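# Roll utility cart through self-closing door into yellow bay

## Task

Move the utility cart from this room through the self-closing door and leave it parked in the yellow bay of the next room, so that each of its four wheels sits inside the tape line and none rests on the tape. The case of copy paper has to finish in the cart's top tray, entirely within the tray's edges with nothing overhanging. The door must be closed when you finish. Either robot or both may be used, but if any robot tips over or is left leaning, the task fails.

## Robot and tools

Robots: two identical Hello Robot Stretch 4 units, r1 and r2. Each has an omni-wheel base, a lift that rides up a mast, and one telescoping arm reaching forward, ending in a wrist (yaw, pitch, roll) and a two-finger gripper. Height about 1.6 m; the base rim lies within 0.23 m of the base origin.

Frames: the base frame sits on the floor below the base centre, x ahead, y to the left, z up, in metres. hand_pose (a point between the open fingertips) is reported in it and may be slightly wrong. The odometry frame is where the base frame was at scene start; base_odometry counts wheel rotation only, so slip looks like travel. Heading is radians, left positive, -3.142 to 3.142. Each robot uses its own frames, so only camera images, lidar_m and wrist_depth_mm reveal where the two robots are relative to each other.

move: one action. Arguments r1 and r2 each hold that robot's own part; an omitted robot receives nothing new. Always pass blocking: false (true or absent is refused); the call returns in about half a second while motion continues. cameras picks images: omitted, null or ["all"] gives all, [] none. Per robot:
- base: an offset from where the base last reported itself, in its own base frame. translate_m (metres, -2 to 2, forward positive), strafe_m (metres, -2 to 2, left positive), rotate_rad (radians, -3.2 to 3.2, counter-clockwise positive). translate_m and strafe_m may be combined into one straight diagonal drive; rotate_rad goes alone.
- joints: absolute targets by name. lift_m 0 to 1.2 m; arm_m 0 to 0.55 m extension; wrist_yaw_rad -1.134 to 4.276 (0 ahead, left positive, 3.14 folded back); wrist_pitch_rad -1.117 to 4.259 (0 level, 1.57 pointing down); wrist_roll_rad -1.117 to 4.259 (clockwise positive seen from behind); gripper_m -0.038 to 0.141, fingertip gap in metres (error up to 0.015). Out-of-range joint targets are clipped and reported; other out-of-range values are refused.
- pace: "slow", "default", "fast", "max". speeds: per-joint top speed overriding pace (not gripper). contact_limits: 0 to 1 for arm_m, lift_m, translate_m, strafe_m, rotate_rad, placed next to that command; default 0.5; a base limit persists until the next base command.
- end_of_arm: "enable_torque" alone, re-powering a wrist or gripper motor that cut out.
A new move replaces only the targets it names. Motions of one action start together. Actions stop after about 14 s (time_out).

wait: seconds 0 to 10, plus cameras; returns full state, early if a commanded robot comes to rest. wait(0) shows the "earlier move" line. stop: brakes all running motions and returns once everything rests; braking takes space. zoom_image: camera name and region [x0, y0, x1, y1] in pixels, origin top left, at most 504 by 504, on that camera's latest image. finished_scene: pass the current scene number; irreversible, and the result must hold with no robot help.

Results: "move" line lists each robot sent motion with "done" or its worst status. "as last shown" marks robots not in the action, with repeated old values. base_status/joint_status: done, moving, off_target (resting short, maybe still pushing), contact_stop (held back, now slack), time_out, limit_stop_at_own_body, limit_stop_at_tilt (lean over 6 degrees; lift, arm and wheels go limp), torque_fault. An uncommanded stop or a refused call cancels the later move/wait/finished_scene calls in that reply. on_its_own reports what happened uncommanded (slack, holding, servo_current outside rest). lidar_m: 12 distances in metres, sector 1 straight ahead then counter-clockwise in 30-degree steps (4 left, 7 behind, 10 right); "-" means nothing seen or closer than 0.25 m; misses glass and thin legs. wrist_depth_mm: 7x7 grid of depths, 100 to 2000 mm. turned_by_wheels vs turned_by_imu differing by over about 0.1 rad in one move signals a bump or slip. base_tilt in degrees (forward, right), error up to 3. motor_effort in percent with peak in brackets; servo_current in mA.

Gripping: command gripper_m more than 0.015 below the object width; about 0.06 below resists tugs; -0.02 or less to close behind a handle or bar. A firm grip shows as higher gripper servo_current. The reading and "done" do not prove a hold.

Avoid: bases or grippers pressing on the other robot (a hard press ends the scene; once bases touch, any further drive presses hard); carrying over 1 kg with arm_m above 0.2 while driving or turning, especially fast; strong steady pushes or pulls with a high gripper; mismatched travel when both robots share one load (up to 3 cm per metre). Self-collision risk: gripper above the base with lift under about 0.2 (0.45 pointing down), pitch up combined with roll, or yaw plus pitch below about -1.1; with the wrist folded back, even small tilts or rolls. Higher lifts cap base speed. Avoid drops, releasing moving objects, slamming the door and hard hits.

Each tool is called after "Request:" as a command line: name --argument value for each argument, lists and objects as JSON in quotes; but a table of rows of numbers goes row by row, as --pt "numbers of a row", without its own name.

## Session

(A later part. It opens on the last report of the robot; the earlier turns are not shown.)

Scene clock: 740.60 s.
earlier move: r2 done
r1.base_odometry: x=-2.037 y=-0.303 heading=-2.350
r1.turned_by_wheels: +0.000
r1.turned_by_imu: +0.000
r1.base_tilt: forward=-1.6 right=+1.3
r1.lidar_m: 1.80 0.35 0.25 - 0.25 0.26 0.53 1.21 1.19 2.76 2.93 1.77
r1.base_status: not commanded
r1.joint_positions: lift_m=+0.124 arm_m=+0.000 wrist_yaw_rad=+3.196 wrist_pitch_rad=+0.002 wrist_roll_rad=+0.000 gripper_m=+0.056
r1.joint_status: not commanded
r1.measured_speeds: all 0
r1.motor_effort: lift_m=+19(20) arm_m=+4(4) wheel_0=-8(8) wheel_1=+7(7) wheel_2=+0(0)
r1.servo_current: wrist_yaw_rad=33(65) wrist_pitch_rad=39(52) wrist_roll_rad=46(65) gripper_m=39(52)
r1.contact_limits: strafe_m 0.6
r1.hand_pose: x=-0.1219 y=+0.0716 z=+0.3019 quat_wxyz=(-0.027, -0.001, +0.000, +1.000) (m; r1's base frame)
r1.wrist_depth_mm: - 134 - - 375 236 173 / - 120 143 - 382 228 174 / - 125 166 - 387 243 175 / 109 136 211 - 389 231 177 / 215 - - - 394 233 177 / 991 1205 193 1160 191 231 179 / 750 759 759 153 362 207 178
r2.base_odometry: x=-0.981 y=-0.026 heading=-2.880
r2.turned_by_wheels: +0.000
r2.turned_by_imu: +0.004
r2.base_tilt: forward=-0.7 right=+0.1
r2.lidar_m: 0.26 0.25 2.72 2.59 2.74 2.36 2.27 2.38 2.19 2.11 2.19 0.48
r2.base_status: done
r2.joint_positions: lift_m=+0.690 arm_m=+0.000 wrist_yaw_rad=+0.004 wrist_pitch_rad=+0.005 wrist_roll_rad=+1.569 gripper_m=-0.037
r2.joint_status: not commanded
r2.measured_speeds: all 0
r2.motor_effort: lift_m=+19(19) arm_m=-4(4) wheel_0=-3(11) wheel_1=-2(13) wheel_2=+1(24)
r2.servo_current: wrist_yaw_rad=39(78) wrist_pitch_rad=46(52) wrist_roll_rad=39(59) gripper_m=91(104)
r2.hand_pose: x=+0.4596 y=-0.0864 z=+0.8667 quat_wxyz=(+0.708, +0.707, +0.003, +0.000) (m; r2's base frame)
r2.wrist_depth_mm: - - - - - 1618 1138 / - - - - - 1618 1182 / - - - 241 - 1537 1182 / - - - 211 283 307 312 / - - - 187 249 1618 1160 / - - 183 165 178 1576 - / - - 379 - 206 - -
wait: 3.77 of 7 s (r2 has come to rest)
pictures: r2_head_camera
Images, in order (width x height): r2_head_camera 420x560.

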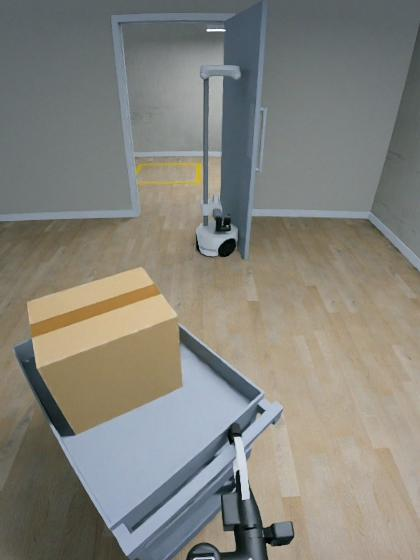

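Request:
move --blocking false --r2 '{"base":{"strafe_m":0.4},"pace":"slow"}' --cameras '[]'

Request:
wait --seconds 6 --cameras '["r2_head_camera"]'

Scene clock: 750.40 s.
move: r2 moving
r1: as last shown
r1.base_tilt: forward=-1.6 right=+1.2
r1.lidar_m: 1.78 0.34 0.25 - 0.25 0.27 0.56 1.22 1.18 2.76 2.91 1.80
r1.motor_effort: lift_m=+20(20) arm_m=+4(4) wheel_0=-8(8) wheel_1=+6(7) wheel_2=+0(0)
r1.servo_current: wrist_yaw_rad=46(72) wrist_pitch_rad=33(46) wrist_roll_rad=52(59) gripper_m=39(46)
r1.contact_limits: strafe_m 0.6
r1.wrist_depth_mm: - 135 - - 375 236 174 / - 121 142 - 384 229 175 / - 125 166 - 387 242 176 / 109 136 211 - 394 231 177 / 215 - - - 392 232 178 / 1008 1229 195 1160 191 233 178 / 759 750 750 153 364 208 178
r2.base_odometry: x=-0.978 y=-0.040 heading=-2.880
r2.turned_by_wheels: +0.000
r2.turned_by_imu: +0.000
r2.base_tilt: forward=-0.7 right=+0.1
r2.lidar_m: 0.27 0.25 2.70 2.57 2.75 2.37 2.27 2.40 2.18 2.12 2.23 0.49
r2.base_status: strafe_m moving
r2.joint_positions: lift_m=+0.690 arm_m=+0.000 wrist_yaw_rad=-0.003 wrist_pitch_rad=+0.005 wrist_roll_rad=+1.569 gripper_m=-0.037
r2.joint_status: not commanded
r2.measured_speeds: translate_m=+0.000 strafe_m=+0.055 rotate_rad=-0.003 lift_m=+0.000 arm_m=+0.000 wrist_yaw_rad=-0.030 wrist_pitch_rad=+0.000 wrist_roll_rad=+0.000
r2.motor_effort: lift_m=+19(19) arm_m=-4(4) wheel_0=-9(11) wheel_1=+8(8) wheel_2=+0(2)
r2.servo_current: wrist_yaw_rad=65(65) wrist_pitch_rad=46(46) wrist_roll_rad=52(52) gripper_m=91(98)
r2.hand_pose: x=+0.4591 y=-0.0882 z=+0.8667 quat_wxyz=(+0.708, +0.707, +0.001, -0.003) (m; r2's base frame)
r2.wrist_depth_mm: - - - - - 1618 1160 / - - - - - 1618 1160 / - - - 243 - 1576 1160 / - - - 210 285 309 312 / - - - 187 247 1756 1182 / - - 182 163 179 1499 - / - - 379 - 205 - -
pictures: none
No camera images: "cameras" was empty.

Scene clock: 755.03 s.
earlier move: r2 done
r1.base_odometry: x=-2.037 y=-0.303 heading=-2.350
r1.turned_by_wheels: +0.000
r1.turned_by_imu: +0.000
r1.base_tilt: forward=-1.6 right=+1.2
r1.lidar_m: 2.15 0.34 0.25 - 0.25 0.25 0.54 1.21 1.17 2.76 2.91 1.93
r1.base_status: not commanded
r1.joint_positions: lift_m=+0.124 arm_m=+0.000 wrist_yaw_rad=+3.196 wrist_pitch_rad=+0.002 wrist_roll_rad=+0.000 gripper_m=+0.056
r1.joint_status: not commanded
r1.measured_speeds: all 0
r1.motor_effort: lift_m=+19(20) arm_m=+4(4) wheel_0=-8(8) wheel_1=+6(7) wheel_2=+0(0)
r1.servo_current: wrist_yaw_rad=39(72) wrist_pitch_rad=46(59) wrist_roll_rad=33(78) gripper_m=39(52)
r1.contact_limits: strafe_m 0.6
r1.hand_pose: x=-0.1219 y=+0.0716 z=+0.3019 quat_wxyz=(-0.027, -0.001, +0.000, +1.000) (m; r1's base frame)
r1.wrist_depth_mm: - 135 - - 375 236 173 / - 121 143 - 382 227 174 / - 125 165 - 392 243 176 / 109 135 211 - 392 232 178 / 216 - - - 394 232 178 / 1025 1229 194 1182 191 234 178 / 750 768 759 153 364 208 178
r2.base_odometry: x=-0.878 y=-0.412 heading=-2.880
r2.turned_by_wheels: +0.000
r2.turned_by_imu: -0.005
r2.base_tilt: forward=-0.7 right=+0.1
r2.lidar_m: 0.25 0.25 2.34 2.22 2.35 2.34 2.28 2.38 2.62 2.49 2.65 0.48
r2.base_status: done
r2.joint_positions: lift_m=+0.690 arm_m=+0.000 wrist_yaw_rad=-0.012 wrist_pitch_rad=+0.005 wrist_roll_rad=+1.569 gripper_m=-0.037
r2.joint_status: not commanded
r2.measured_speeds: all 0
r2.motor_effort: lift_m=+19(19) arm_m=-4(4) wheel_0=-4(22) wheel_1=+4(9) wheel_2=-9(11)
r2.servo_current: wrist_yaw_rad=59(130) wrist_pitch_rad=46(52) wrist_roll_rad=65(65) gripper_m=91(104)
r2.hand_pose: x=+0.4583 y=-0.0907 z=+0.8667 quat_wxyz=(+0.708, +0.707, -0.002, -0.006) (m; r2's base frame)
r2.wrist_depth_mm: - - - - - 1661 1138 / - - - - - 1618 1160 / - - - 248 - 1576 1182 / - - - 207 287 314 317 / - - - 186 248 1708 1182 / - - 183 162 179 1499 530 / - - 377 - 204 - -
wait: 4.63 of 6 s (r2 has come to rest)
pictures: r2_head_camera
Images, in order (width x height): r2_head_camera 420x560.

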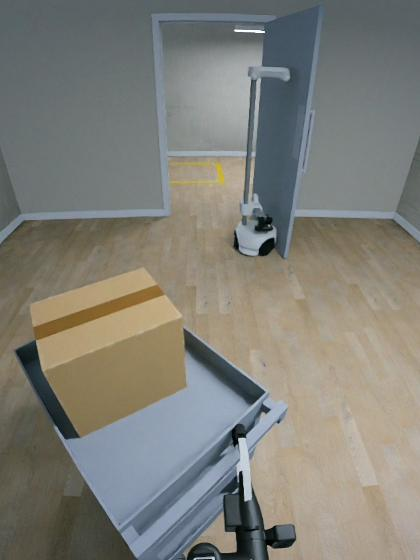

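Request:
move --blocking false --r2 '{"joints":{"gripper_m":0.07}}' --cameras '[]'

Request:
wait --seconds 2 --cameras '[]'

Request:
move --blocking false --r2 '{"base":{"translate_m":-0.1,"strafe_m":0.1},"pace":"slow"}' --cameras '[]'

Request:
wait --seconds 4 --cameras '["r2_head_camera","r2_wrist_camera"]'

Scene clock: 773.40 s.
move: r2 moving
r1: as last shown
r1.lidar_m: 2.14 0.33 0.25 - 0.25 0.25 0.55 1.20 1.18 2.75 2.93 1.90
r1.motor_effort: lift_m=+19(20) arm_m=+4(4) wheel_0=-8(8) wheel_1=+7(7) wheel_2=+0(0)
r1.servo_current: wrist_yaw_rad=78(78) wrist_pitch_rad=46(46) wrist_roll_rad=46(59) gripper_m=46(52)
r1.contact_limits: strafe_m 0.6
r1.wrist_depth_mm: - 135 - - 375 237 174 / - 121 142 - 379 228 175 / - 125 166 - 387 242 176 / 109 135 211 - 389 231 177 / 215 - - - 394 232 178 / 1008 1229 193 1182 191 234 179 / 759 750 750 153 364 208 179
r2.base_odometry: x=-0.878 y=-0.412 heading=-2.880
r2.turned_by_wheels: +0.000
r2.turned_by_imu: +0.000
r2.base_tilt: forward=-0.7 right=+0.0
r2.lidar_m: 0.27 0.25 2.33 2.22 2.37 2.36 2.27 2.37 2.58 2.52 2.64 0.47
r2.base_status: not commanded
r2.joint_positions: lift_m=+0.690 arm_m=+0.000 wrist_yaw_rad=-0.012 wrist_pitch_rad=+0.005 wrist_roll_rad=+1.569 gripper_m=-0.012
r2.joint_status: gripper_m moving
r2.measured_speeds: all 0
r2.motor_effort: lift_m=+19(19) arm_m=-4(4) wheel_0=-4(4) wheel_1=+4(4) wheel_2=-9(9)
r2.servo_current: wrist_yaw_rad=72(72) wrist_pitch_rad=46(46) wrist_roll_rad=46(59) gripper_m=78(98)
r2.hand_pose: x=+0.4583 y=-0.0907 z=+0.8667 quat_wxyz=(+0.708, +0.707, -0.002, -0.006) (m; r2's base frame)
r2.wrist_depth_mm: - - - - - 1661 1138 / - - - - - 1618 1182 / - - - 254 - 1537 1138 / - - - 211 296 317 322 / - - - 186 252 1708 1160 / - - 185 165 180 1618 - / - - 382 - 206 621 -
pictures: none
No camera images: "cameras" was empty.

Scene clock: 774.67 s.
earlier move: r2 done
r1.base_odometry: x=-2.037 y=-0.303 heading=-2.350
r1.turned_by_wheels: +0.000
r1.turned_by_imu: +0.000
r1.base_tilt: forward=-1.6 right=+1.3
r1.lidar_m: 2.14 0.33 0.25 - 0.25 0.25 0.55 1.23 1.19 2.77 2.92 1.93
r1.base_status: not commanded
r1.joint_positions: lift_m=+0.124 arm_m=+0.000 wrist_yaw_rad=+3.196 wrist_pitch_rad=+0.002 wrist_roll_rad=+0.000 gripper_m=+0.056
r1.joint_status: not commanded
r1.measured_speeds: all 0
r1.motor_effort: lift_m=+20(20) arm_m=+4(4) wheel_0=-7(8) wheel_1=+7(7) wheel_2=+0(0)
r1.servo_current: wrist_yaw_rad=59(78) wrist_pitch_rad=39(52) wrist_roll_rad=26(72) gripper_m=46(52)
r1.contact_limits: strafe_m 0.6
r1.hand_pose: x=-0.1219 y=+0.0716 z=+0.3019 quat_wxyz=(-0.027, -0.001, +0.000, +1.000) (m; r1's base frame)
r1.wrist_depth_mm: - 135 - - 375 236 173 / - 120 143 - 382 228 174 / - 125 166 - 387 242 176 / 109 135 211 - 389 232 177 / 215 - - - 392 233 178 / 1008 1205 194 1182 191 234 178 / 759 759 750 153 364 207 178
r2.base_odometry: x=-0.878 y=-0.412 heading=-2.880
r2.turned_by_wheels: +0.000
r2.turned_by_imu: +0.000
r2.base_tilt: forward=-0.6 right=+0.1
r2.lidar_m: 0.27 0.25 2.33 2.20 2.36 2.34 2.26 2.39 2.58 2.51 2.63 0.51
r2.base_status: not commanded
r2.joint_positions: lift_m=+0.690 arm_m=+0.000 wrist_yaw_rad=-0.012 wrist_pitch_rad=+0.005 wrist_roll_rad=+1.569 gripper_m=+0.070
r2.joint_status: all done
r2.measured_speeds: all 0
r2.motor_effort: lift_m=+19(19) arm_m=-4(4) wheel_0=-4(4) wheel_1=+4(4) wheel_2=-9(9)
r2.servo_current: wrist_yaw_rad=78(78) wrist_pitch_rad=46(46) wrist_roll_rad=52(59) gripper_m=52(117)
r2.hand_pose: x=+0.4583 y=-0.0907 z=+0.8667 quat_wxyz=(+0.708, +0.707, -0.002, -0.006) (m; r2's base frame)
r2.wrist_depth_mm: - - - - - 1661 1160 / - - - - - 1708 1182 / - - - 273 - 1756 1205 / - - - 293 309 329 327 / - - - 197 263 1708 1205 / - - 192 171 196 1618 512 / - - - - 214 - -
wait: 1.27 of 2 s (r2 has come to rest)
pictures: none
No camera images: "cameras" was empty.

Scene clock: 775.17 s.
move: r2 moving
r1: as last shown
r1.base_tilt: forward=-1.6 right=+1.2
r1.lidar_m: 2.13 0.31 0.25 - 0.25 0.25 0.57 1.21 1.19 2.76 2.94 1.93
r1.motor_effort: lift_m=+20(20) arm_m=+4(4) wheel_0=-8(8) wheel_1=+7(7) wheel_2=+0(0)
r1.servo_current: wrist_yaw_rad=46(59) wrist_pitch_rad=39(52) wrist_roll_rad=46(65) gripper_m=39(46)
r1.contact_limits: strafe_m 0.6
r1.wrist_depth_mm: - 135 - - 375 238 174 / - 121 143 - 382 228 174 / - 125 165 - 389 243 176 / 109 135 211 - 389 232 177 / 215 - - - 397 231 178 / 991 1229 193 1138 191 233 178 / 750 750 759 153 364 208 179
r2.base_odometry: x=-0.867 y=-0.419 heading=-2.880
r2.turned_by_wheels: +0.000
r2.turned_by_imu: +0.000
r2.base_tilt: forward=-0.7 right=+0.1
r2.lidar_m: 0.27 0.25 2.34 2.21 2.34 2.36 2.25 2.37 2.61 2.52 2.62 0.49
r2.base_status: translate_m moving; strafe_m moving
r2.joint_positions: lift_m=+0.690 arm_m=+0.000 wrist_yaw_rad=-0.012 wrist_pitch_rad=+0.005 wrist_roll_rad=+1.569 gripper_m=+0.070
r2.joint_status: not commanded
r2.measured_speeds: translate_m=-0.036 strafe_m=+0.036 rotate_rad=+0.002 lift_m=+0.000 arm_m=+0.000 wrist_yaw_rad=+0.000 wrist_pitch_rad=+0.000 wrist_roll_rad=+0.000
r2.motor_effort: lift_m=+19(19) arm_m=-4(4) wheel_0=-10(11) wheel_1=+7(8) wheel_2=+7(7)
r2.servo_current: wrist_yaw_rad=59(72) wrist_pitch_rad=39(46) wrist_roll_rad=46(46) gripper_m=46(52)
r2.hand_pose: x=+0.4583 y=-0.0907 z=+0.8667 quat_wxyz=(+0.708, +0.707, -0.002, -0.006) (m; r2's base frame)
r2.wrist_depth_mm: - - - - - 1708 1182 / - - - - - 1756 1182 / - - - 285 - 1618 1205 / - - - 293 309 334 336 / - - - 198 263 1756 1229 / - - 192 171 196 1618 539 / - - - - 215 - -
pictures: none
No camera images: "cameras" was empty.

Scene clock: 777.33 s.
earlier move: r2 done
r1.base_odometry: x=-2.037 y=-0.303 heading=-2.350
r1.turned_by_wheels: +0.000
r1.turned_by_imu: +0.000
r1.base_tilt: forward=-1.6 right=+1.3
r1.lidar_m: 2.14 0.37 0.25 - 0.25 0.25 0.53 1.20 1.18 2.78 2.91 1.91
r1.base_status: not commanded
r1.joint_positions: lift_m=+0.124 arm_m=+0.000 wrist_yaw_rad=+3.196 wrist_pitch_rad=+0.002 wrist_roll_rad=+0.000 gripper_m=+0.056
r1.joint_status: not commanded
r1.measured_speeds: all 0
r1.motor_effort: lift_m=+20(20) arm_m=+4(4) wheel_0=-8(8) wheel_1=+7(7) wheel_2=+0(0)
r1.servo_current: wrist_yaw_rad=52(65) wrist_pitch_rad=39(52) wrist_roll_rad=46(65) gripper_m=39(46)
r1.contact_limits: strafe_m 0.6
r1.hand_pose: x=-0.1219 y=+0.0716 z=+0.3019 quat_wxyz=(-0.027, -0.001, +0.000, +1.000) (m; r1's base frame)
r1.wrist_depth_mm: - 135 - - 377 237 174 / - 121 143 - 382 227 174 / - 125 166 - 389 242 176 / 109 135 211 - 392 232 177 / 215 - - - 397 233 178 / 1008 1205 193 1182 192 234 178 / 759 759 750 153 362 208 178
r2.base_odometry: x=-0.756 y=-0.483 heading=-2.880
r2.turned_by_wheels: +0.000
r2.turned_by_imu: +0.000
r2.base_tilt: forward=-0.7 right=+0.0
r2.lidar_m: 0.30 0.43 2.22 2.12 2.23 2.27 2.16 2.27 2.71 2.61 2.73 0.53
r2.base_status: done
r2.joint_positions: lift_m=+0.690 arm_m=+0.000 wrist_yaw_rad=-0.005 wrist_pitch_rad=+0.005 wrist_roll_rad=+1.569 gripper_m=+0.070
r2.joint_status: not commanded
r2.measured_speeds: all 0
r2.motor_effort: lift_m=+19(19) arm_m=-4(4) wheel_0=-5(11) wheel_1=+4(8) wheel_2=+7(8)
r2.servo_current: wrist_yaw_rad=52(72) wrist_pitch_rad=46(46) wrist_roll_rad=52(59) gripper_m=52(59)
r2.hand_pose: x=+0.4589 y=-0.0888 z=+0.8667 quat_wxyz=(+0.708, +0.707, +0.000, -0.003) (m; r2's base frame)
r2.wrist_depth_mm: - - - - - 1708 1182 / - - - 384 - 1464 1078 / - - - 340 370 1756 504 / - - - 293 300 1756 549 / - - - 199 264 750 - / - - 193 177 190 - - / - 436 427 - 216 - -
wait: 2.17 of 4 s (r2 has come to rest)
pictures: r2_head_camera, r2_wrist_camera
Images, in order (width x height): r2_head_camera 420x560, r2_wrist_camera 616x392.

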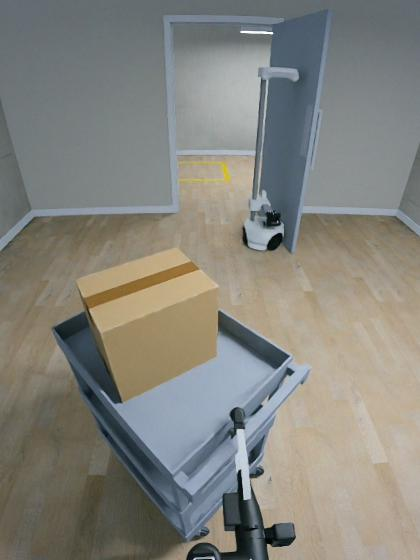

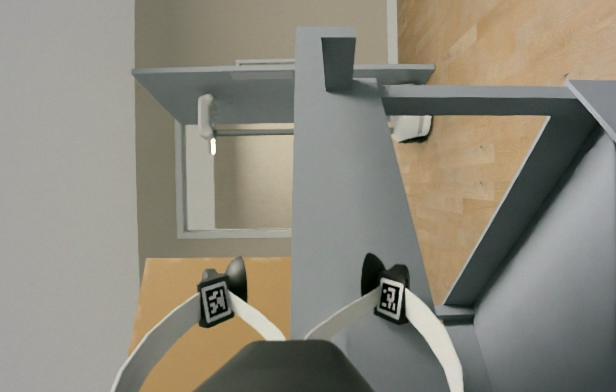

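Request:
move --blocking false --r2 '{"joints":{"gripper_m":-0.038}}' --cameras '[]'

Request:
wait --seconds 2 --cameras '[]'

Request:
move --blocking false --r2 '{"base":{"translate_m":-0.1,"strafe_m":0.4},"pace":"slow"}' --cameras '[]'

Request:
wait --seconds 6 --cameras '["r2_head_camera"]'

Scene clock: 785.87 s.
move: r2 moving
r1: as last shown
r1.base_tilt: forward=-1.6 right=+1.2
r1.lidar_m: 2.15 0.38 0.25 - 0.25 0.25 0.52 1.19 1.18 2.75 2.93 1.94
r1.motor_effort: lift_m=+19(20) arm_m=+4(4) wheel_0=-7(8) wheel_1=+7(7) wheel_2=+0(0)
r1.servo_current: wrist_yaw_rad=46(59) wrist_pitch_rad=39(46) wrist_roll_rad=26(59) gripper_m=39(46)
r1.contact_limits: strafe_m 0.6
r1.wrist_depth_mm: - 134 - - 373 238 173 / - 121 142 - 387 228 174 / - 125 165 - 387 242 176 / 109 136 210 - 389 231 177 / 215 - - - 394 232 178 / 1008 1205 193 1160 191 232 179 / 759 750 750 153 366 207 178
r2.base_odometry: x=-0.756 y=-0.483 heading=-2.880
r2.turned_by_wheels: +0.000
r2.turned_by_imu: +0.000
r2.base_tilt: forward=-0.7 right=+0.0
r2.lidar_m: 0.30 0.43 2.22 2.11 2.22 2.26 2.17 2.28 2.69 2.59 2.71 0.50
r2.base_status: not commanded
r2.joint_positions: lift_m=+0.690 arm_m=+0.000 wrist_yaw_rad=-0.004 wrist_pitch_rad=+0.005 wrist_roll_rad=+1.569 gripper_m=+0.051
r2.joint_status: gripper_m moving
r2.measured_speeds: translate_m=+0.000 strafe_m=+0.000 rotate_rad=+0.000 lift_m=+0.000 arm_m=+0.000 wrist_yaw_rad=+0.003 wrist_pitch_rad=+0.000 wrist_roll_rad=+0.000
r2.motor_effort: lift_m=+19(19) arm_m=-3(4) wheel_0=-5(5) wheel_1=+3(4) wheel_2=+6(6)
r2.servo_current: wrist_yaw_rad=39(65) wrist_pitch_rad=39(46) wrist_roll_rad=52(59) gripper_m=137(137)
r2.hand_pose: x=+0.4589 y=-0.0887 z=+0.8667 quat_wxyz=(+0.708, +0.707, +0.000, -0.003) (m; r2's base frame)
r2.wrist_depth_mm: - - - - - 1708 1182 / - - - 384 - 1464 1078 / - - - 338 370 1708 496 / - - - 293 300 1756 554 / - - - 199 264 750 - / - - 195 173 190 - - / - 439 421 - 217 - -
pictures: none
No camera images: "cameras" was empty.

Scene clock: 787.13 s.
earlier move: r2 done
r1.base_odometry: x=-2.037 y=-0.303 heading=-2.350
r1.turned_by_wheels: +0.000
r1.turned_by_imu: +0.000
r1.base_tilt: forward=-1.6 right=+1.3
r1.lidar_m: 2.16 0.34 0.25 - 0.25 0.25 0.53 1.21 1.19 2.78 2.92 1.93
r1.base_status: not commanded
r1.joint_positions: lift_m=+0.124 arm_m=+0.000 wrist_yaw_rad=+3.196 wrist_pitch_rad=+0.002 wrist_roll_rad=+0.000 gripper_m=+0.056
r1.joint_status: not commanded
r1.measured_speeds: all 0
r1.motor_effort: lift_m=+20(20) arm_m=+4(4) wheel_0=-8(8) wheel_1=+7(7) wheel_2=+0(0)
r1.servo_current: wrist_yaw_rad=46(72) wrist_pitch_rad=39(52) wrist_roll_rad=33(65) gripper_m=39(46)
r1.contact_limits: strafe_m 0.6
r1.hand_pose: x=-0.1219 y=+0.0716 z=+0.3019 quat_wxyz=(-0.027, -0.001, +0.000, +1.000) (m; r1's base frame)
r1.wrist_depth_mm: - 135 - - 377 237 174 / - 121 143 - 382 228 175 / - 125 166 - 387 242 176 / 109 135 211 - 389 231 177 / 215 - - - 394 233 178 / 991 1182 193 1182 191 232 178 / 750 759 750 153 364 208 178
r2.base_odometry: x=-0.756 y=-0.483 heading=-2.880
r2.turned_by_wheels: +0.000
r2.turned_by_imu: +0.000
r2.base_tilt: forward=-0.7 right=+0.0
r2.lidar_m: 0.29 0.38 2.20 2.12 2.23 2.23 2.17 2.27 2.69 2.60 2.74 0.47
r2.base_status: not commanded
r2.joint_positions: lift_m=+0.690 arm_m=+0.000 wrist_yaw_rad=+0.004 wrist_pitch_rad=+0.005 wrist_roll_rad=+1.569 gripper_m=-0.036
r2.joint_status: all done
r2.measured_speeds: all 0
r2.motor_effort: lift_m=+19(19) arm_m=-4(4) wheel_0=-4(5) wheel_1=+3(4) wheel_2=+6(7)
r2.servo_current: wrist_yaw_rad=52(65) wrist_pitch_rad=46(52) wrist_roll_rad=46(59) gripper_m=137(332)
r2.hand_pose: x=+0.4597 y=-0.0862 z=+0.8667 quat_wxyz=(+0.708, +0.707, +0.003, +0.000) (m; r2's base frame)
r2.wrist_depth_mm: - - - 349 - 1708 1138 / - - - 357 394 404 407 / - - - 300 325 1661 492 / - - - 265 277 1863 - / - - 473 187 247 750 - / - 455 185 164 178 - - / - - 415 - 206 - -
wait: 1.27 of 2 s (r2 has come to rest)
pictures: none
No camera images: "cameras" was empty.

Scene clock: 787.63 s.
move: r2 moving
r1: as last shown
r1.lidar_m: 2.18 0.37 0.25 - 0.25 0.25 0.53 1.20 1.19 2.78 2.90 1.91
r1.servo_current: wrist_yaw_rad=52(59) wrist_pitch_rad=46(46) wrist_roll_rad=52(52) gripper_m=46(52)
r1.contact_limits: strafe_m 0.6
r1.wrist_depth_mm: - 135 - - 375 236 173 / - 121 142 - 382 228 175 / - 125 165 - 384 242 176 / 109 135 211 - 389 231 177 / 214 - - - 392 233 177 / 1008 1255 193 1182 190 233 178 / 750 750 759 153 364 208 178
r2.base_odometry: x=-0.750 y=-0.494 heading=-2.879
r2.turned_by_wheels: +0.001
r2.turned_by_imu: +0.001
r2.base_tilt: forward=-0.7 right=+0.1
r2.lidar_m: 0.30 0.44 2.20 2.11 2.22 2.25 2.13 2.26 2.70 2.63 2.75 0.47
r2.base_status: translate_m moving; strafe_m moving
r2.joint_positions: lift_m=+0.690 arm_m=+0.000 wrist_yaw_rad=+0.003 wrist_pitch_rad=+0.005 wrist_roll_rad=+1.569 gripper_m=-0.036
r2.joint_status: not commanded
r2.measured_speeds: translate_m=-0.013 strafe_m=+0.049 rotate_rad=-0.002 lift_m=+0.000 arm_m=+0.000 wrist_yaw_rad=-0.002 wrist_pitch_rad=+0.000 wrist_roll_rad=+0.000
r2.motor_effort: lift_m=+19(20) arm_m=-4(4) wheel_0=-8(12) wheel_1=+7(7) wheel_2=+9(14)
r2.servo_current: wrist_yaw_rad=46(59) wrist_pitch_rad=46(52) wrist_roll_rad=52(59) gripper_m=124(143)
r2.hand_pose: x=+0.4596 y=-0.0866 z=+0.8667 quat_wxyz=(+0.708, +0.707, +0.003, -0.001) (m; r2's base frame)
r2.wrist_depth_mm: - - - 355 - 1618 1160 / - - - 347 399 407 407 / - - - 245 340 1618 496 / - - - 212 287 1808 - / - - 477 187 249 750 - / - 452 184 161 178 - - / - 424 407 - 206 - -
pictures: none
No camera images: "cameras" was empty.

Scene clock: 792.50 s.
earlier move: r2 done
r1.base_odometry: x=-2.037 y=-0.303 heading=-2.350
r1.turned_by_wheels: +0.000
r1.turned_by_imu: +0.000
r1.base_tilt: forward=-1.6 right=+1.3
r1.lidar_m: 5.01 0.33 0.25 - 0.25 0.27 0.53 1.19 1.19 2.77 2.92 2.06
r1.base_status: not commanded
r1.joint_positions: lift_m=+0.124 arm_m=+0.000 wrist_yaw_rad=+3.196 wrist_pitch_rad=+0.002 wrist_roll_rad=+0.000 gripper_m=+0.056
r1.joint_status: not commanded
r1.measured_speeds: all 0
r1.motor_effort: lift_m=+19(20) arm_m=+4(4) wheel_0=-8(8) wheel_1=+7(7) wheel_2=+0(0)
r1.servo_current: wrist_yaw_rad=52(72) wrist_pitch_rad=46(52) wrist_roll_rad=52(72) gripper_m=39(52)
r1.contact_limits: strafe_m 0.6
r1.hand_pose: x=-0.1219 y=+0.0716 z=+0.3019 quat_wxyz=(-0.027, -0.001, +0.000, +1.000) (m; r1's base frame)
r1.wrist_depth_mm: - 135 - - 375 236 173 / - 121 142 - 382 227 175 / - 125 165 - 387 242 176 / 109 136 211 - 392 232 178 / 214 - - - 394 232 178 / 1025 1229 193 1205 190 233 178 / 750 750 750 153 366 207 178
r2.base_odometry: x=-0.556 y=-0.843 heading=-2.880
r2.turned_by_wheels: +0.000
r2.turned_by_imu: -0.001
r2.base_tilt: forward=-0.7 right=+0.1
r2.lidar_m: 0.31 0.59 1.81 1.72 1.82 2.13 2.07 2.16 3.02 3.00 3.14 0.47
r2.base_status: done
r2.joint_positions: lift_m=+0.690 arm_m=+0.000 wrist_yaw_rad=-0.003 wrist_pitch_rad=+0.005 wrist_roll_rad=+1.569 gripper_m=-0.037
r2.joint_status: not commanded
r2.measured_speeds: all 0
r2.motor_effort: lift_m=+19(20) arm_m=-4(4) wheel_0=-6(14) wheel_1=+4(8) wheel_2=+5(14)
r2.servo_current: wrist_yaw_rad=46(65) wrist_pitch_rad=46(52) wrist_roll_rad=46(59) gripper_m=117(143)
r2.hand_pose: x=+0.4590 y=-0.0884 z=+0.8667 quat_wxyz=(+0.708, +0.707, +0.000, -0.003) (m; r2's base frame)
r2.wrist_depth_mm: - - - 304 334 1336 397 / - - - 222 297 1618 496 / - - - 206 274 1808 - / - - 469 191 256 820 - / - 459 455 181 239 809 - / - 449 185 169 179 147 - / - - 427 - 215 - -
wait: 4.87 of 6 s (r2 has come to rest)
pictures: r2_head_camera
Images, in order (width x height): r2_head_camera 420x560.

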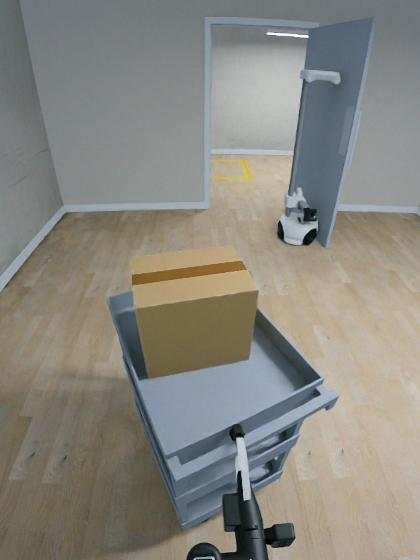

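Request:
move --blocking false --cameras '["r2_head_camera","r1_head_camera"]'

Scene clock: 817.70 s.
r1.base_odometry: x=-2.037 y=-0.303 heading=-2.350
r1.turned_by_wheels: +0.000
r1.turned_by_imu: +0.000
r1.base_tilt: forward=-1.6 right=+1.3
r1.lidar_m: 5.01 0.38 0.25 - 0.25 0.25 0.56 1.22 1.19 2.79 2.92 2.08
r1.base_status: not commanded
r1.joint_positions: lift_m=+0.124 arm_m=+0.000 wrist_yaw_rad=+3.196 wrist_pitch_rad=+0.002 wrist_roll_rad=+0.000 gripper_m=+0.056
r1.joint_status: not commanded
r1.measured_speeds: all 0
r1.motor_effort: lift_m=+20(20) arm_m=+4(4) wheel_0=-8(8) wheel_1=+6(7) wheel_2=+0(0)
r1.servo_current: wrist_yaw_rad=52(72) wrist_pitch_rad=46(52) wrist_roll_rad=52(72) gripper_m=39(52)
r1.contact_limits: strafe_m 0.6
r1.hand_pose: x=-0.1219 y=+0.0716 z=+0.3019 quat_wxyz=(-0.027, -0.001, +0.000, +1.000) (m; r1's base frame)
r1.wrist_depth_mm: - 135 - - 375 237 173 / - 121 143 - 382 229 174 / - 125 166 - 384 243 175 / 109 135 211 - 392 230 177 / 215 - - - 392 231 178 / 1008 1229 193 1182 191 233 179 / 759 750 759 153 364 208 178
r2.base_odometry: x=-0.556 y=-0.843 heading=-2.880
r2.turned_by_wheels: +0.000
r2.turned_by_imu: +0.000
r2.base_tilt: forward=-0.6 right=+0.1
r2.lidar_m: 0.34 0.59 1.80 1.72 1.80 2.15 2.06 2.18 2.98 3.00 3.15 0.45
r2.base_status: done
r2.joint_positions: lift_m=+0.690 arm_m=+0.000 wrist_yaw_rad=-0.003 wrist_pitch_rad=+0.005 wrist_roll_rad=+1.569 gripper_m=-0.037
r2.joint_status: not commanded
r2.measured_speeds: all 0
r2.motor_effort: lift_m=+19(20) arm_m=-4(4) wheel_0=-6(14) wheel_1=+4(8) wheel_2=+5(14)
r2.servo_current: wrist_yaw_rad=46(65) wrist_pitch_rad=46(52) wrist_roll_rad=46(59) gripper_m=117(143)
r2.hand_pose: x=+0.4590 y=-0.0884 z=+0.8667 quat_wxyz=(+0.708, +0.707, +0.000, -0.003) (m; r2's base frame)
r2.wrist_depth_mm: - - - 304 334 1366 399 / - - - 221 296 1618 492 / - - - 206 274 1808 - / - - 469 191 257 809 - / - 459 459 181 238 809 - / - 445 184 168 179 147 - / - - 430 - 215 - -
pictures: r1_head_camera, r2_head_camera
Images, in order (width x height): r1_head_camera 420x560, r2_head_camera 420x560.

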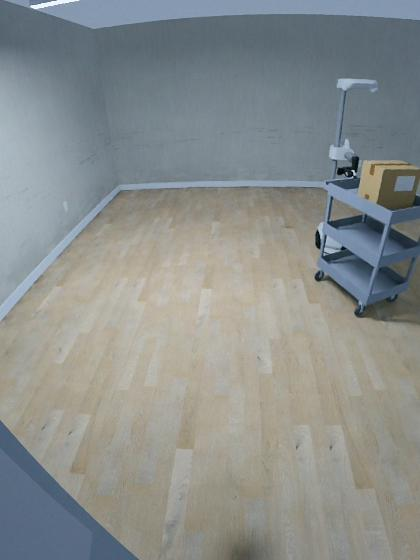

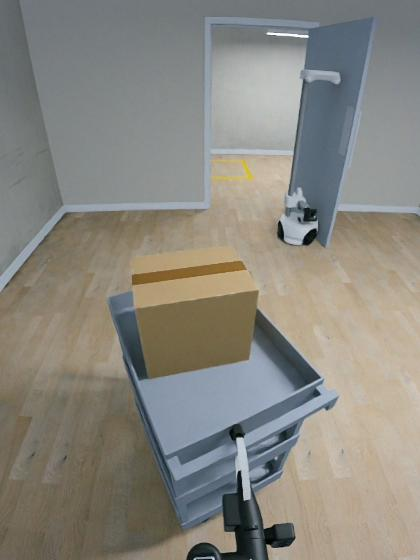

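Request:
move --blocking false --cameras '[]' --r2 '{"base":{"translate_m":-1.0,"strafe_m":0.12},"pace":"default"}'

Request:
wait --seconds 7 --cameras '["r2_head_camera"]'

Scene clock: 826.07 s.
move: r2 moving
r1: as last shown
r1.lidar_m: 5.00 0.35 0.25 - 0.25 0.26 0.52 1.21 1.17 2.77 2.93 2.07
r1.motor_effort: lift_m=+20(20) arm_m=+4(4) wheel_0=-8(8) wheel_1=+7(7) wheel_2=+0(0)
r1.servo_current: wrist_yaw_rad=52(52) wrist_pitch_rad=39(46) wrist_roll_rad=52(59) gripper_m=39(46)
r1.contact_limits: strafe_m 0.6
r1.wrist_depth_mm: - 134 - - 377 237 174 / - 121 143 - 384 227 175 / - 125 165 - 387 243 176 / 109 135 211 - 392 231 177 / 216 - - - 394 232 178 / 1008 1205 193 1160 191 233 178 / 750 759 750 153 364 208 178
r2.base_odometry: x=-0.525 y=-0.839 heading=-2.879
r2.turned_by_wheels: +0.001
r2.turned_by_imu: +0.002
r2.base_tilt: forward=-0.6 right=+0.0
r2.lidar_m: 0.35 0.59 1.81 1.71 1.78 2.10 2.03 2.12 2.97 2.99 3.15 0.44
r2.base_status: translate_m moving; strafe_m moving
r2.joint_positions: lift_m=+0.690 arm_m=+0.000 wrist_yaw_rad=+0.011 wrist_pitch_rad=+0.005 wrist_roll_rad=+1.569 gripper_m=-0.037
r2.joint_status: not commanded
r2.measured_speeds: translate_m=-0.122 strafe_m=+0.015 rotate_rad=+0.002 lift_m=+0.000 arm_m=+0.000 wrist_yaw_rad=+0.030 wrist_pitch_rad=+0.000 wrist_roll_rad=+0.000
r2.motor_effort: lift_m=+19(20) arm_m=-4(4) wheel_0=-5(12) wheel_1=-8(9) wheel_2=+23(23)
r2.servo_current: wrist_yaw_rad=78(78) wrist_pitch_rad=52(52) wrist_roll_rad=59(59) gripper_m=117(124)
r2.hand_pose: x=+0.4602 y=-0.0843 z=+0.8666 quat_wxyz=(+0.708, +0.707, +0.006, +0.002) (m; r2's base frame)
r2.wrist_depth_mm: - - - 286 301 1576 1182 / - - - 211 281 1618 492 / - - - 198 265 759 - / - 462 459 188 249 - - / - 455 459 181 238 831 - / - 449 186 170 179 - - / - - 442 - 219 - -
pictures: none
No camera images: "cameras" was empty.

Scene clock: 830.40 s.
earlier move: r2 done
r1.base_odometry: x=-2.037 y=-0.303 heading=-2.350
r1.turned_by_wheels: +0.000
r1.turned_by_imu: +0.000
r1.base_tilt: forward=-1.5 right=+1.2
r1.lidar_m: 5.01 0.32 0.25 - 0.25 0.25 0.54 1.24 1.18 2.76 2.93 3.01
r1.base_status: not commanded
r1.joint_positions: lift_m=+0.124 arm_m=+0.000 wrist_yaw_rad=+3.196 wrist_pitch_rad=+0.002 wrist_roll_rad=+0.000 gripper_m=+0.056
r1.joint_status: not commanded
r1.measured_speeds: all 0
r1.motor_effort: lift_m=+20(20) arm_m=+4(4) wheel_0=-8(9) wheel_1=+7(7) wheel_2=+0(0)
r1.servo_current: wrist_yaw_rad=52(78) wrist_pitch_rad=39(52) wrist_roll_rad=39(72) gripper_m=39(46)
r1.contact_limits: strafe_m 0.6
r1.hand_pose: x=-0.1219 y=+0.0716 z=+0.3019 quat_wxyz=(-0.027, -0.001, +0.000, +1.000) (m; r1's base frame)
r1.wrist_depth_mm: - 135 - - 373 238 174 / - 121 142 - 382 228 174 / - 125 165 - 387 243 176 / 109 135 211 - 389 231 177 / 215 - - - 394 233 178 / 1008 1229 193 1182 191 234 178 / 750 759 759 153 366 208 178
r2.base_odometry: x=+0.441 y=-0.700 heading=-2.879
r2.turned_by_wheels: -0.001
r2.turned_by_imu: +0.003
r2.base_tilt: forward=-0.6 right=+0.1
r2.lidar_m: 0.34 0.48 1.69 1.62 1.49 1.09 1.06 1.11 1.56 3.11 3.23 0.48
r2.base_status: done
r2.joint_positions: lift_m=+0.690 arm_m=+0.000 wrist_yaw_rad=+0.010 wrist_pitch_rad=+0.005 wrist_roll_rad=+1.569 gripper_m=-0.037
r2.joint_status: not commanded
r2.measured_speeds: all 0
r2.motor_effort: lift_m=+19(20) arm_m=-4(4) wheel_0=-1(12) wheel_1=-3(9) wheel_2=+4(25)
r2.servo_current: wrist_yaw_rad=59(85) wrist_pitch_rad=46(52) wrist_roll_rad=52(65) gripper_m=117(124)
r2.hand_pose: x=+0.4601 y=-0.0847 z=+0.8666 quat_wxyz=(+0.708, +0.707, +0.005, +0.002) (m; r2's base frame)
r2.wrist_depth_mm: - - - 312 340 364 364 / - - - 229 303 1708 484 / - - - 211 281 1756 - / - - 469 195 257 788 - / - 462 459 182 240 842 - / - 449 186 167 178 - - / - - 424 - 216 - -
wait: 4.33 of 7 s (r2 has come to rest)
pictures: r2_head_camera
Images, in order (width x height): r2_head_camera 420x560.

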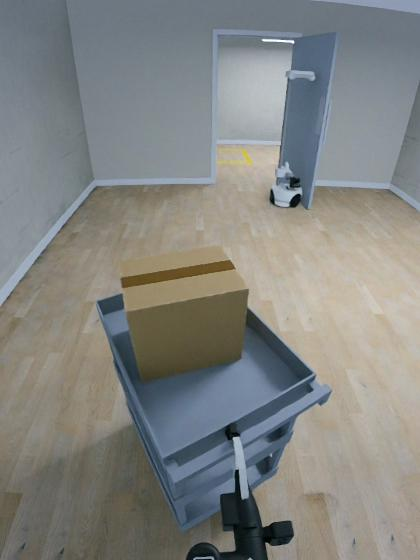

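Request:
move --blocking false --cameras '[]' --r2 '{"joints":{"gripper_m":0.07}}'

Request:
wait --seconds 1.5 --cameras '[]'

Request:
move --blocking false --cameras '[]' --r2 '{"base":{"translate_m":-0.055,"strafe_m":0.12},"pace":"slow"}'

Request:
wait --seconds 4 --cameras '[]'

Request:
move --blocking false --cameras '[]' --r2 '{"joints":{"gripper_m":-0.038}}'

Request:
wait --seconds 2 --cameras '["r2_head_camera","r2_wrist_camera"]'

Scene clock: 847.33 s.
move: r2 moving
r1: as last shown
r1.base_tilt: forward=-1.6 right=+1.3
r1.lidar_m: 5.01 0.35 0.25 - 0.26 0.25 0.51 1.22 1.20 2.75 2.91 3.03
r1.motor_effort: lift_m=+20(20) arm_m=+4(4) wheel_0=-8(8) wheel_1=+7(7) wheel_2=+0(0)
r1.servo_current: wrist_yaw_rad=59(65) wrist_pitch_rad=46(52) wrist_roll_rad=52(52) gripper_m=39(46)
r1.contact_limits: strafe_m 0.6
r1.wrist_depth_mm: - 135 - - 375 237 174 / - 121 143 - 379 227 174 / - 125 166 - 387 243 176 / 109 136 211 - 389 231 177 / 215 - - - 394 232 178 / 1008 1205 194 1182 191 232 177 / 750 750 750 154 364 207 178
r2.base_odometry: x=+0.441 y=-0.700 heading=-2.879
r2.turned_by_wheels: +0.000
r2.turned_by_imu: +0.000
r2.base_tilt: forward=-0.7 right=+0.0
r2.lidar_m: 0.34 0.50 1.69 1.64 1.52 1.12 1.04 1.11 1.57 3.10 3.27 0.47
r2.base_status: not commanded
r2.joint_positions: lift_m=+0.690 arm_m=+0.000 wrist_yaw_rad=+0.005 wrist_pitch_rad=+0.005 wrist_roll_rad=+1.569 gripper_m=-0.012
r2.joint_status: gripper_m moving
r2.measured_speeds: translate_m=+0.000 strafe_m=+0.000 rotate_rad=+0.000 lift_m=+0.000 arm_m=+0.000 wrist_yaw_rad=-0.005 wrist_pitch_rad=+0.000 wrist_roll_rad=+0.000
r2.motor_effort: lift_m=+19(20) arm_m=-4(4) wheel_0=-1(1) wheel_1=-3(3) wheel_2=+4(5)
r2.servo_current: wrist_yaw_rad=33(65) wrist_pitch_rad=39(52) wrist_roll_rad=52(59) gripper_m=78(104)
r2.hand_pose: x=+0.4598 y=-0.0858 z=+0.8666 quat_wxyz=(+0.708, +0.707, +0.004, +0.000) (m; r2's base frame)
r2.wrist_depth_mm: - - - 320 349 362 366 / - - - 235 309 1661 484 / - - - 215 285 1808 - / - - 477 200 262 778 - / - 462 459 186 244 831 - / - 449 187 171 180 - - / - 436 430 - 217 - -
pictures: none
No camera images: "cameras" was empty.

Scene clock: 848.60 s.
earlier move: r2 done
r1.base_odometry: x=-2.037 y=-0.303 heading=-2.350
r1.turned_by_wheels: +0.000
r1.turned_by_imu: +0.000
r1.base_tilt: forward=-1.6 right=+1.3
r1.lidar_m: 5.02 0.32 0.25 - 0.25 0.26 0.54 1.21 1.21 2.77 2.96 3.01
r1.base_status: not commanded
r1.joint_positions: lift_m=+0.124 arm_m=+0.000 wrist_yaw_rad=+3.196 wrist_pitch_rad=+0.002 wrist_roll_rad=+0.000 gripper_m=+0.056
r1.joint_status: not commanded
r1.measured_speeds: all 0
r1.motor_effort: lift_m=+19(20) arm_m=+4(4) wheel_0=-8(8) wheel_1=+7(7) wheel_2=+0(0)
r1.servo_current: wrist_yaw_rad=52(65) wrist_pitch_rad=39(59) wrist_roll_rad=52(65) gripper_m=46(46)
r1.contact_limits: strafe_m 0.6
r1.hand_pose: x=-0.1219 y=+0.0716 z=+0.3019 quat_wxyz=(-0.027, -0.001, +0.000, +1.000) (m; r1's base frame)
r1.wrist_depth_mm: - 135 - - 375 238 173 / - 121 143 - 382 228 174 / - 125 166 - 387 242 175 / 109 136 211 - 392 230 177 / 215 - - - 394 231 177 / 1008 1205 193 1160 191 233 178 / 750 750 759 153 364 207 178
r2.base_odometry: x=+0.441 y=-0.700 heading=-2.879
r2.turned_by_wheels: +0.000
r2.turned_by_imu: +0.000
r2.base_tilt: forward=-0.6 right=+0.0
r2.lidar_m: 0.33 0.53 1.70 1.64 1.52 1.10 1.07 1.11 1.55 3.09 3.26 0.49
r2.base_status: not commanded
r2.joint_positions: lift_m=+0.690 arm_m=+0.000 wrist_yaw_rad=+0.001 wrist_pitch_rad=+0.004 wrist_roll_rad=+1.569 gripper_m=+0.070
r2.joint_status: all done
r2.measured_speeds: all 0
r2.motor_effort: lift_m=+18(20) arm_m=-4(4) wheel_0=+0(1) wheel_1=-3(3) wheel_2=+4(5)
r2.servo_current: wrist_yaw_rad=46(65) wrist_pitch_rad=39(52) wrist_roll_rad=46(59) gripper_m=52(124)
r2.hand_pose: x=+0.4594 y=-0.0872 z=+0.8669 quat_wxyz=(+0.708, +0.707, +0.002, -0.001) (m; r2's base frame)
r2.wrist_depth_mm: - - - 330 359 373 373 / - - - 314 327 1708 1205 / - - - 231 294 1756 539 / - - - 213 272 788 - / - - 473 196 254 866 - / - - 193 181 191 - - / - - 445 - 227 - -
wait: 1.27 of 1.5 s (r2 has come to rest)
pictures: none
No camera images: "cameras" was empty.

Scene clock: 849.10 s.
move: r2 moving
r1: as last shown
r1.lidar_m: 5.01 0.32 0.25 - 0.25 0.25 0.52 1.21 1.20 2.77 2.92 2.98
r1.motor_effort: lift_m=+20(20) arm_m=+4(4) wheel_0=-8(8) wheel_1=+6(7) wheel_2=+0(0)
r1.servo_current: wrist_yaw_rad=59(65) wrist_pitch_rad=39(46) wrist_roll_rad=39(65) gripper_m=39(46)
r1.contact_limits: strafe_m 0.6
r1.wrist_depth_mm: - 135 - - 377 237 173 / - 121 143 - 382 227 175 / - 125 165 - 389 243 175 / 109 136 211 - 392 231 177 / 215 - - - 394 231 179 / 1025 1205 193 1160 191 233 178 / 750 759 759 153 364 207 178
r2.base_odometry: x=+0.449 y=-0.709 heading=-2.879
r2.turned_by_wheels: +0.000
r2.turned_by_imu: +0.000
r2.base_tilt: forward=-0.7 right=+0.1
r2.lidar_m: 0.33 0.60 1.69 1.63 1.51 1.09 1.06 1.11 1.56 3.11 3.23 0.50
r2.base_status: translate_m moving; strafe_m moving
r2.joint_positions: lift_m=+0.690 arm_m=+0.000 wrist_yaw_rad=+0.001 wrist_pitch_rad=+0.004 wrist_roll_rad=+1.569 gripper_m=+0.070
r2.joint_status: not commanded
r2.measured_speeds: translate_m=-0.021 strafe_m=+0.045 rotate_rad=+0.000 lift_m=+0.000 arm_m=+0.000 wrist_yaw_rad=+0.000 wrist_pitch_rad=+0.000 wrist_roll_rad=+0.000
r2.motor_effort: lift_m=+18(18) arm_m=-4(4) wheel_0=-10(10) wheel_1=+6(8) wheel_2=+7(7)
r2.servo_current: wrist_yaw_rad=39(59) wrist_pitch_rad=39(52) wrist_roll_rad=52(52) gripper_m=46(52)
r2.hand_pose: x=+0.4594 y=-0.0872 z=+0.8669 quat_wxyz=(+0.708, +0.707, +0.002, -0.001) (m; r2's base frame)
r2.wrist_depth_mm: - - - 340 364 370 368 / - - - 315 329 1708 504 / - - - 231 294 1708 - / - - 496 213 274 820 - / - - 473 196 254 878 - / - - 193 183 190 - - / - - 449 - 223 - -
pictures: none
No camera images: "cameras" was empty.

Scene clock: 851.20 s.
earlier move: r2 done
r1.base_odometry: x=-2.037 y=-0.303 heading=-2.350
r1.turned_by_wheels: +0.000
r1.turned_by_imu: +0.000
r1.base_tilt: forward=-1.6 right=+1.3
r1.lidar_m: 5.01 0.36 0.25 - 0.25 0.26 0.55 1.22 1.18 2.78 2.93 3.01
r1.base_status: not commanded
r1.joint_positions: lift_m=+0.124 arm_m=+0.000 wrist_yaw_rad=+3.196 wrist_pitch_rad=+0.002 wrist_roll_rad=+0.000 gripper_m=+0.056
r1.joint_status: not commanded
r1.measured_speeds: all 0
r1.motor_effort: lift_m=+20(20) arm_m=+4(4) wheel_0=-8(8) wheel_1=+6(7) wheel_2=+0(0)
r1.servo_current: wrist_yaw_rad=46(72) wrist_pitch_rad=46(52) wrist_roll_rad=46(72) gripper_m=46(46)
r1.contact_limits: strafe_m 0.6
r1.hand_pose: x=-0.1219 y=+0.0716 z=+0.3019 quat_wxyz=(-0.027, -0.001, +0.000, +1.000) (m; r1's base frame)
r1.wrist_depth_mm: - 134 - - 375 236 173 / - 121 143 - 379 228 175 / - 125 165 - 389 243 176 / 109 136 211 - 392 231 177 / 215 - - - 392 232 178 / 1008 1229 195 1160 191 234 178 / 750 759 750 153 364 207 178
r2.base_odometry: x=+0.525 y=-0.801 heading=-2.879
r2.turned_by_wheels: +0.000
r2.turned_by_imu: +0.000
r2.base_tilt: forward=-0.7 right=+0.1
r2.lidar_m: 0.44 2.14 1.57 1.53 1.42 1.03 0.99 1.07 1.46 3.21 3.34 0.48
r2.base_status: done
r2.joint_positions: lift_m=+0.690 arm_m=+0.000 wrist_yaw_rad=-0.003 wrist_pitch_rad=+0.004 wrist_roll_rad=+1.569 gripper_m=+0.070
r2.joint_status: not commanded
r2.measured_speeds: all 0
r2.motor_effort: lift_m=+18(18) arm_m=-4(4) wheel_0=-6(13) wheel_1=+4(8) wheel_2=+3(7)
r2.servo_current: wrist_yaw_rad=52(59) wrist_pitch_rad=46(52) wrist_roll_rad=33(59) gripper_m=52(59)
r2.hand_pose: x=+0.4591 y=-0.0883 z=+0.8669 quat_wxyz=(+0.708, +0.707, +0.001, -0.003) (m; r2's base frame)
r2.wrist_depth_mm: - - - 347 - 1708 - / - - - 317 329 1808 - / - - 539 230 298 820 - / - - 517 212 272 - - / - - 504 195 254 842 - / - - 192 180 187 - - / - - - - 170 - 415
wait: 2.10 of 4 s (r2 has come to rest)
pictures: none
No camera images: "cameras" was empty.

Scene clock: 851.70 s.
move: r2 moving
r1: as last shown
r1.base_tilt: forward=-1.6 right=+1.2
r1.lidar_m: 5.02 0.34 0.25 - 0.25 0.25 0.54 1.22 1.18 2.77 2.92 3.03
r1.motor_effort: lift_m=+19(20) arm_m=+4(4) wheel_0=-8(8) wheel_1=+7(7) wheel_2=+0(0)
r1.servo_current: wrist_yaw_rad=52(59) wrist_pitch_rad=46(52) wrist_roll_rad=59(59) gripper_m=39(46)
r1.contact_limits: strafe_m 0.6
r1.wrist_depth_mm: - 135 - - 375 236 174 / - 121 143 - 379 228 174 / - 125 166 - 389 242 176 / 109 135 211 - 392 231 177 / 215 - - - 389 233 178 / 1025 1182 194 1182 191 232 177 / 759 759 750 154 364 208 178
r2.base_odometry: x=+0.525 y=-0.801 heading=-2.879
r2.turned_by_wheels: +0.000
r2.turned_by_imu: +0.000
r2.base_tilt: forward=-0.6 right=+0.1
r2.lidar_m: 0.45 2.13 1.56 1.53 1.38 1.05 0.98 1.05 1.49 3.20 3.37 0.50
r2.base_status: not commanded
r2.joint_positions: lift_m=+0.690 arm_m=+0.000 wrist_yaw_rad=-0.003 wrist_pitch_rad=+0.004 wrist_roll_rad=+1.569 gripper_m=+0.051
r2.joint_status: gripper_m moving
r2.measured_speeds: all 0
r2.motor_effort: lift_m=+18(18) arm_m=-4(4) wheel_0=-6(6) wheel_1=+4(4) wheel_2=+3(3)
r2.servo_current: wrist_yaw_rad=39(52) wrist_pitch_rad=46(52) wrist_roll_rad=46(52) gripper_m=117(117)
r2.hand_pose: x=+0.4591 y=-0.0883 z=+0.8669 quat_wxyz=(+0.708, +0.707, +0.001, -0.003) (m; r2's base frame)
r2.wrist_depth_mm: - - - 345 - 1618 - / - - - 315 327 1756 - / - - 535 285 297 820 - / - - 517 212 274 917 - / - - 496 194 253 842 - / - - 195 179 185 778 - / - - - - 170 234 439
pictures: none
No camera images: "cameras" was empty.

Scene clock: 852.97 s.
earlier move: r2 done
r1.base_odometry: x=-2.037 y=-0.303 heading=-2.350
r1.turned_by_wheels: +0.000
r1.turned_by_imu: +0.000
r1.base_tilt: forward=-1.6 right=+1.3
r1.lidar_m: 5.00 0.36 0.25 - 0.25 0.25 0.55 1.23 1.18 2.78 2.92 3.03
r1.base_status: not commanded
r1.joint_positions: lift_m=+0.124 arm_m=+0.000 wrist_yaw_rad=+3.196 wrist_pitch_rad=+0.002 wrist_roll_rad=+0.000 gripper_m=+0.056
r1.joint_status: not commanded
r1.measured_speeds: all 0
r1.motor_effort: lift_m=+20(20) arm_m=+4(4) wheel_0=-7(8) wheel_1=+7(7) wheel_2=+0(0)
r1.servo_current: wrist_yaw_rad=39(65) wrist_pitch_rad=39(52) wrist_roll_rad=46(59) gripper_m=52(52)
r1.contact_limits: strafe_m 0.6
r1.hand_pose: x=-0.1219 y=+0.0716 z=+0.3019 quat_wxyz=(-0.027, -0.001, +0.000, +1.000) (m; r1's base frame)
r1.wrist_depth_mm: - 135 - - 375 236 174 / - 121 142 - 379 226 174 / - 125 166 - 389 242 176 / 109 135 210 - 392 231 177 / 215 - - - 394 233 178 / 1008 1205 194 1182 190 233 178 / 750 759 759 154 364 208 178
r2.base_odometry: x=+0.525 y=-0.801 heading=-2.879
r2.turned_by_wheels: +0.000
r2.turned_by_imu: +0.000
r2.base_tilt: forward=-0.7 right=+0.1
r2.lidar_m: 0.46 2.16 1.58 1.53 1.41 1.02 0.98 1.03 1.48 3.21 3.35 0.47
r2.base_status: not commanded
r2.joint_positions: lift_m=+0.690 arm_m=+0.000 wrist_yaw_rad=-0.003 wrist_pitch_rad=+0.004 wrist_roll_rad=+1.569 gripper_m=-0.036
r2.joint_status: all done
r2.measured_speeds: all 0
r2.motor_effort: lift_m=+18(18) arm_m=-4(4) wheel_0=-5(6) wheel_1=+3(4) wheel_2=+3(3)
r2.servo_current: wrist_yaw_rad=46(59) wrist_pitch_rad=39(52) wrist_roll_rad=39(59) gripper_m=150(332)
r2.hand_pose: x=+0.4591 y=-0.0883 z=+0.8669 quat_wxyz=(+0.708, +0.707, +0.001, -0.003) (m; r2's base frame)
r2.wrist_depth_mm: - - - 327 340 1708 - / - - - 289 304 1756 - / - - 517 268 276 809 - / - - 500 195 258 - - / - - 480 179 238 831 - / - - 184 167 177 222 - / - - - - 157 208 219
wait: 1.27 of 2 s (r2 has come to rest)
pictures: r2_head_camera, r2_wrist_camera
Images, in order (width x height): r2_head_camera 420x560, r2_wrist_camera 616x392.

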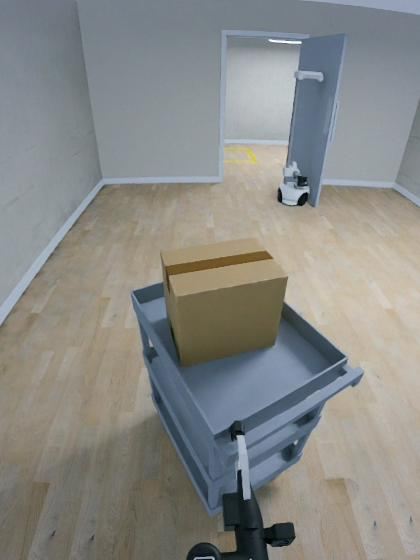

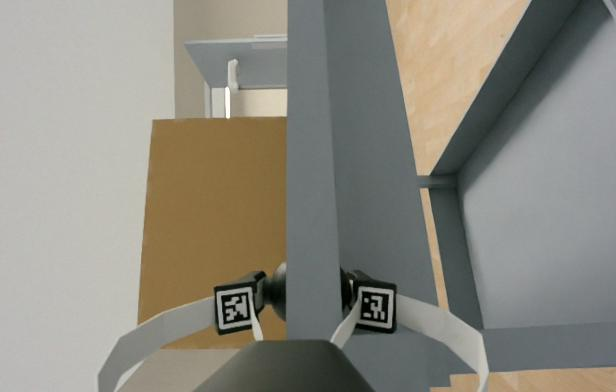

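Request:
move --blocking false --cameras '[]' --r2 '{"base":{"translate_m":0.4,"strafe_m":-0.1},"pace":"slow"}'

Request:
wait --seconds 6 --cameras '["r2_head_camera"]'

Scene clock: 856.83 s.
move: r2 moving
r1: as last shown
r1.lidar_m: 5.03 0.32 0.25 - 0.25 0.26 0.54 1.21 1.19 2.78 2.91 3.01
r1.motor_effort: lift_m=+19(20) arm_m=+4(4) wheel_0=-7(8) wheel_1=+7(7) wheel_2=+0(0)
r1.servo_current: wrist_yaw_rad=59(59) wrist_pitch_rad=39(46) wrist_roll_rad=39(52) gripper_m=39(46)
r1.contact_limits: strafe_m 0.6
r1.wrist_depth_mm: - 135 - - 373 236 174 / - 121 143 - 384 228 174 / - 125 166 - 389 243 176 / 109 136 210 - 392 232 177 / 215 - - - 397 232 178 / 1008 1229 193 1205 191 232 178 / 768 741 750 153 366 208 178
r2.base_odometry: x=+0.513 y=-0.801 heading=-2.879
r2.turned_by_wheels: +0.000
r2.turned_by_imu: +0.001
r2.base_tilt: forward=-0.6 right=+0.0
r2.lidar_m: 0.45 2.13 1.57 1.53 1.43 1.08 1.02 1.06 1.52 3.19 3.35 0.47
r2.base_status: translate_m moving; strafe_m moving
r2.joint_positions: lift_m=+0.690 arm_m=+0.000 wrist_yaw_rad=-0.003 wrist_pitch_rad=+0.003 wrist_roll_rad=+1.569 gripper_m=-0.037
r2.joint_status: not commanded
r2.measured_speeds: translate_m=+0.052 strafe_m=-0.012 rotate_rad=+0.004 lift_m=+0.000 arm_m=+0.000 wrist_yaw_rad=+0.000 wrist_pitch_rad=+0.000 wrist_roll_rad=+0.000
r2.motor_effort: lift_m=+18(18) arm_m=-2(4) wheel_0=+8(8) wheel_1=+6(7) wheel_2=-14(14)
r2.servo_current: wrist_yaw_rad=52(52) wrist_pitch_rad=39(52) wrist_roll_rad=52(52) gripper_m=104(150)
r2.hand_pose: x=+0.4590 y=-0.0883 z=+0.8672 quat_wxyz=(+0.708, +0.707, +0.000, -0.002) (m; r2's base frame)
r2.wrist_depth_mm: - - - 317 329 1708 - / - - - 226 296 1808 - / - - 517 208 272 788 - / - - 496 189 253 - - / - - 480 178 235 - - / - - 182 164 178 788 - / - - - - 152 208 212
pictures: none
No camera images: "cameras" was empty.

Scene clock: 861.70 s.
earlier move: r2 done
r1.base_odometry: x=-2.037 y=-0.303 heading=-2.350
r1.turned_by_wheels: +0.000
r1.turned_by_imu: +0.000
r1.base_tilt: forward=-1.6 right=+1.3
r1.lidar_m: 5.00 0.33 0.25 - 0.25 0.25 0.51 1.24 1.19 2.78 2.95 2.71
r1.base_status: not commanded
r1.joint_positions: lift_m=+0.124 arm_m=+0.000 wrist_yaw_rad=+3.196 wrist_pitch_rad=+0.002 wrist_roll_rad=+0.000 gripper_m=+0.056
r1.joint_status: not commanded
r1.measured_speeds: all 0
r1.motor_effort: lift_m=+20(20) arm_m=+4(4) wheel_0=-7(8) wheel_1=+7(7) wheel_2=+0(0)
r1.servo_current: wrist_yaw_rad=52(65) wrist_pitch_rad=46(46) wrist_roll_rad=52(72) gripper_m=39(46)
r1.contact_limits: strafe_m 0.6
r1.hand_pose: x=-0.1219 y=+0.0716 z=+0.3019 quat_wxyz=(-0.027, -0.001, +0.000, +1.000) (m; r1's base frame)
r1.wrist_depth_mm: - 135 - - 377 237 173 / - 120 143 - 382 228 175 / - 125 166 - 389 242 175 / 109 135 210 - 394 231 177 / 214 - - - 394 232 178 / 1008 1229 195 1182 191 233 178 / 750 750 750 153 366 208 178
r2.base_odometry: x=+0.113 y=-0.808 heading=-2.879
r2.turned_by_wheels: +0.000
r2.turned_by_imu: +0.001
r2.base_tilt: forward=-0.7 right=+0.1
r2.lidar_m: 0.42 0.70 1.64 1.58 1.69 1.47 1.41 1.48 2.05 3.10 3.26 0.48
r2.base_status: done
r2.joint_positions: lift_m=+0.690 arm_m=+0.000 wrist_yaw_rad=-0.002 wrist_pitch_rad=+0.003 wrist_roll_rad=+1.569 gripper_m=-0.037
r2.joint_status: not commanded
r2.measured_speeds: all 0
r2.motor_effort: lift_m=+18(18) arm_m=+4(4) wheel_0=+5(14) wheel_1=+5(8) wheel_2=-8(17)
r2.servo_current: wrist_yaw_rad=46(65) wrist_pitch_rad=46(52) wrist_roll_rad=52(65) gripper_m=98(150)
r2.hand_pose: x=+0.4591 y=-0.0881 z=+0.8672 quat_wxyz=(+0.708, +0.707, +0.000, -0.002) (m; r2's base frame)
r2.wrist_depth_mm: - - - 442 462 - 449 / - - - 338 - 1708 539 / - - - 239 320 1921 - / - - 530 205 276 788 - / - - 496 187 247 - - / - - 185 165 178 - - / - - 436 - 148 - -
wait: 4.87 of 6 s (r2 has come to rest)
pictures: r2_head_camera
Images, in order (width x height): r2_head_camera 420x560.

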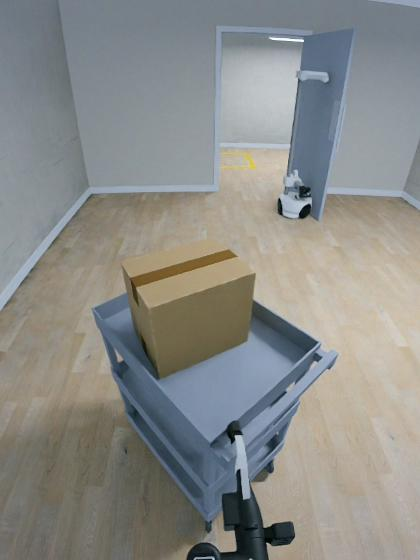

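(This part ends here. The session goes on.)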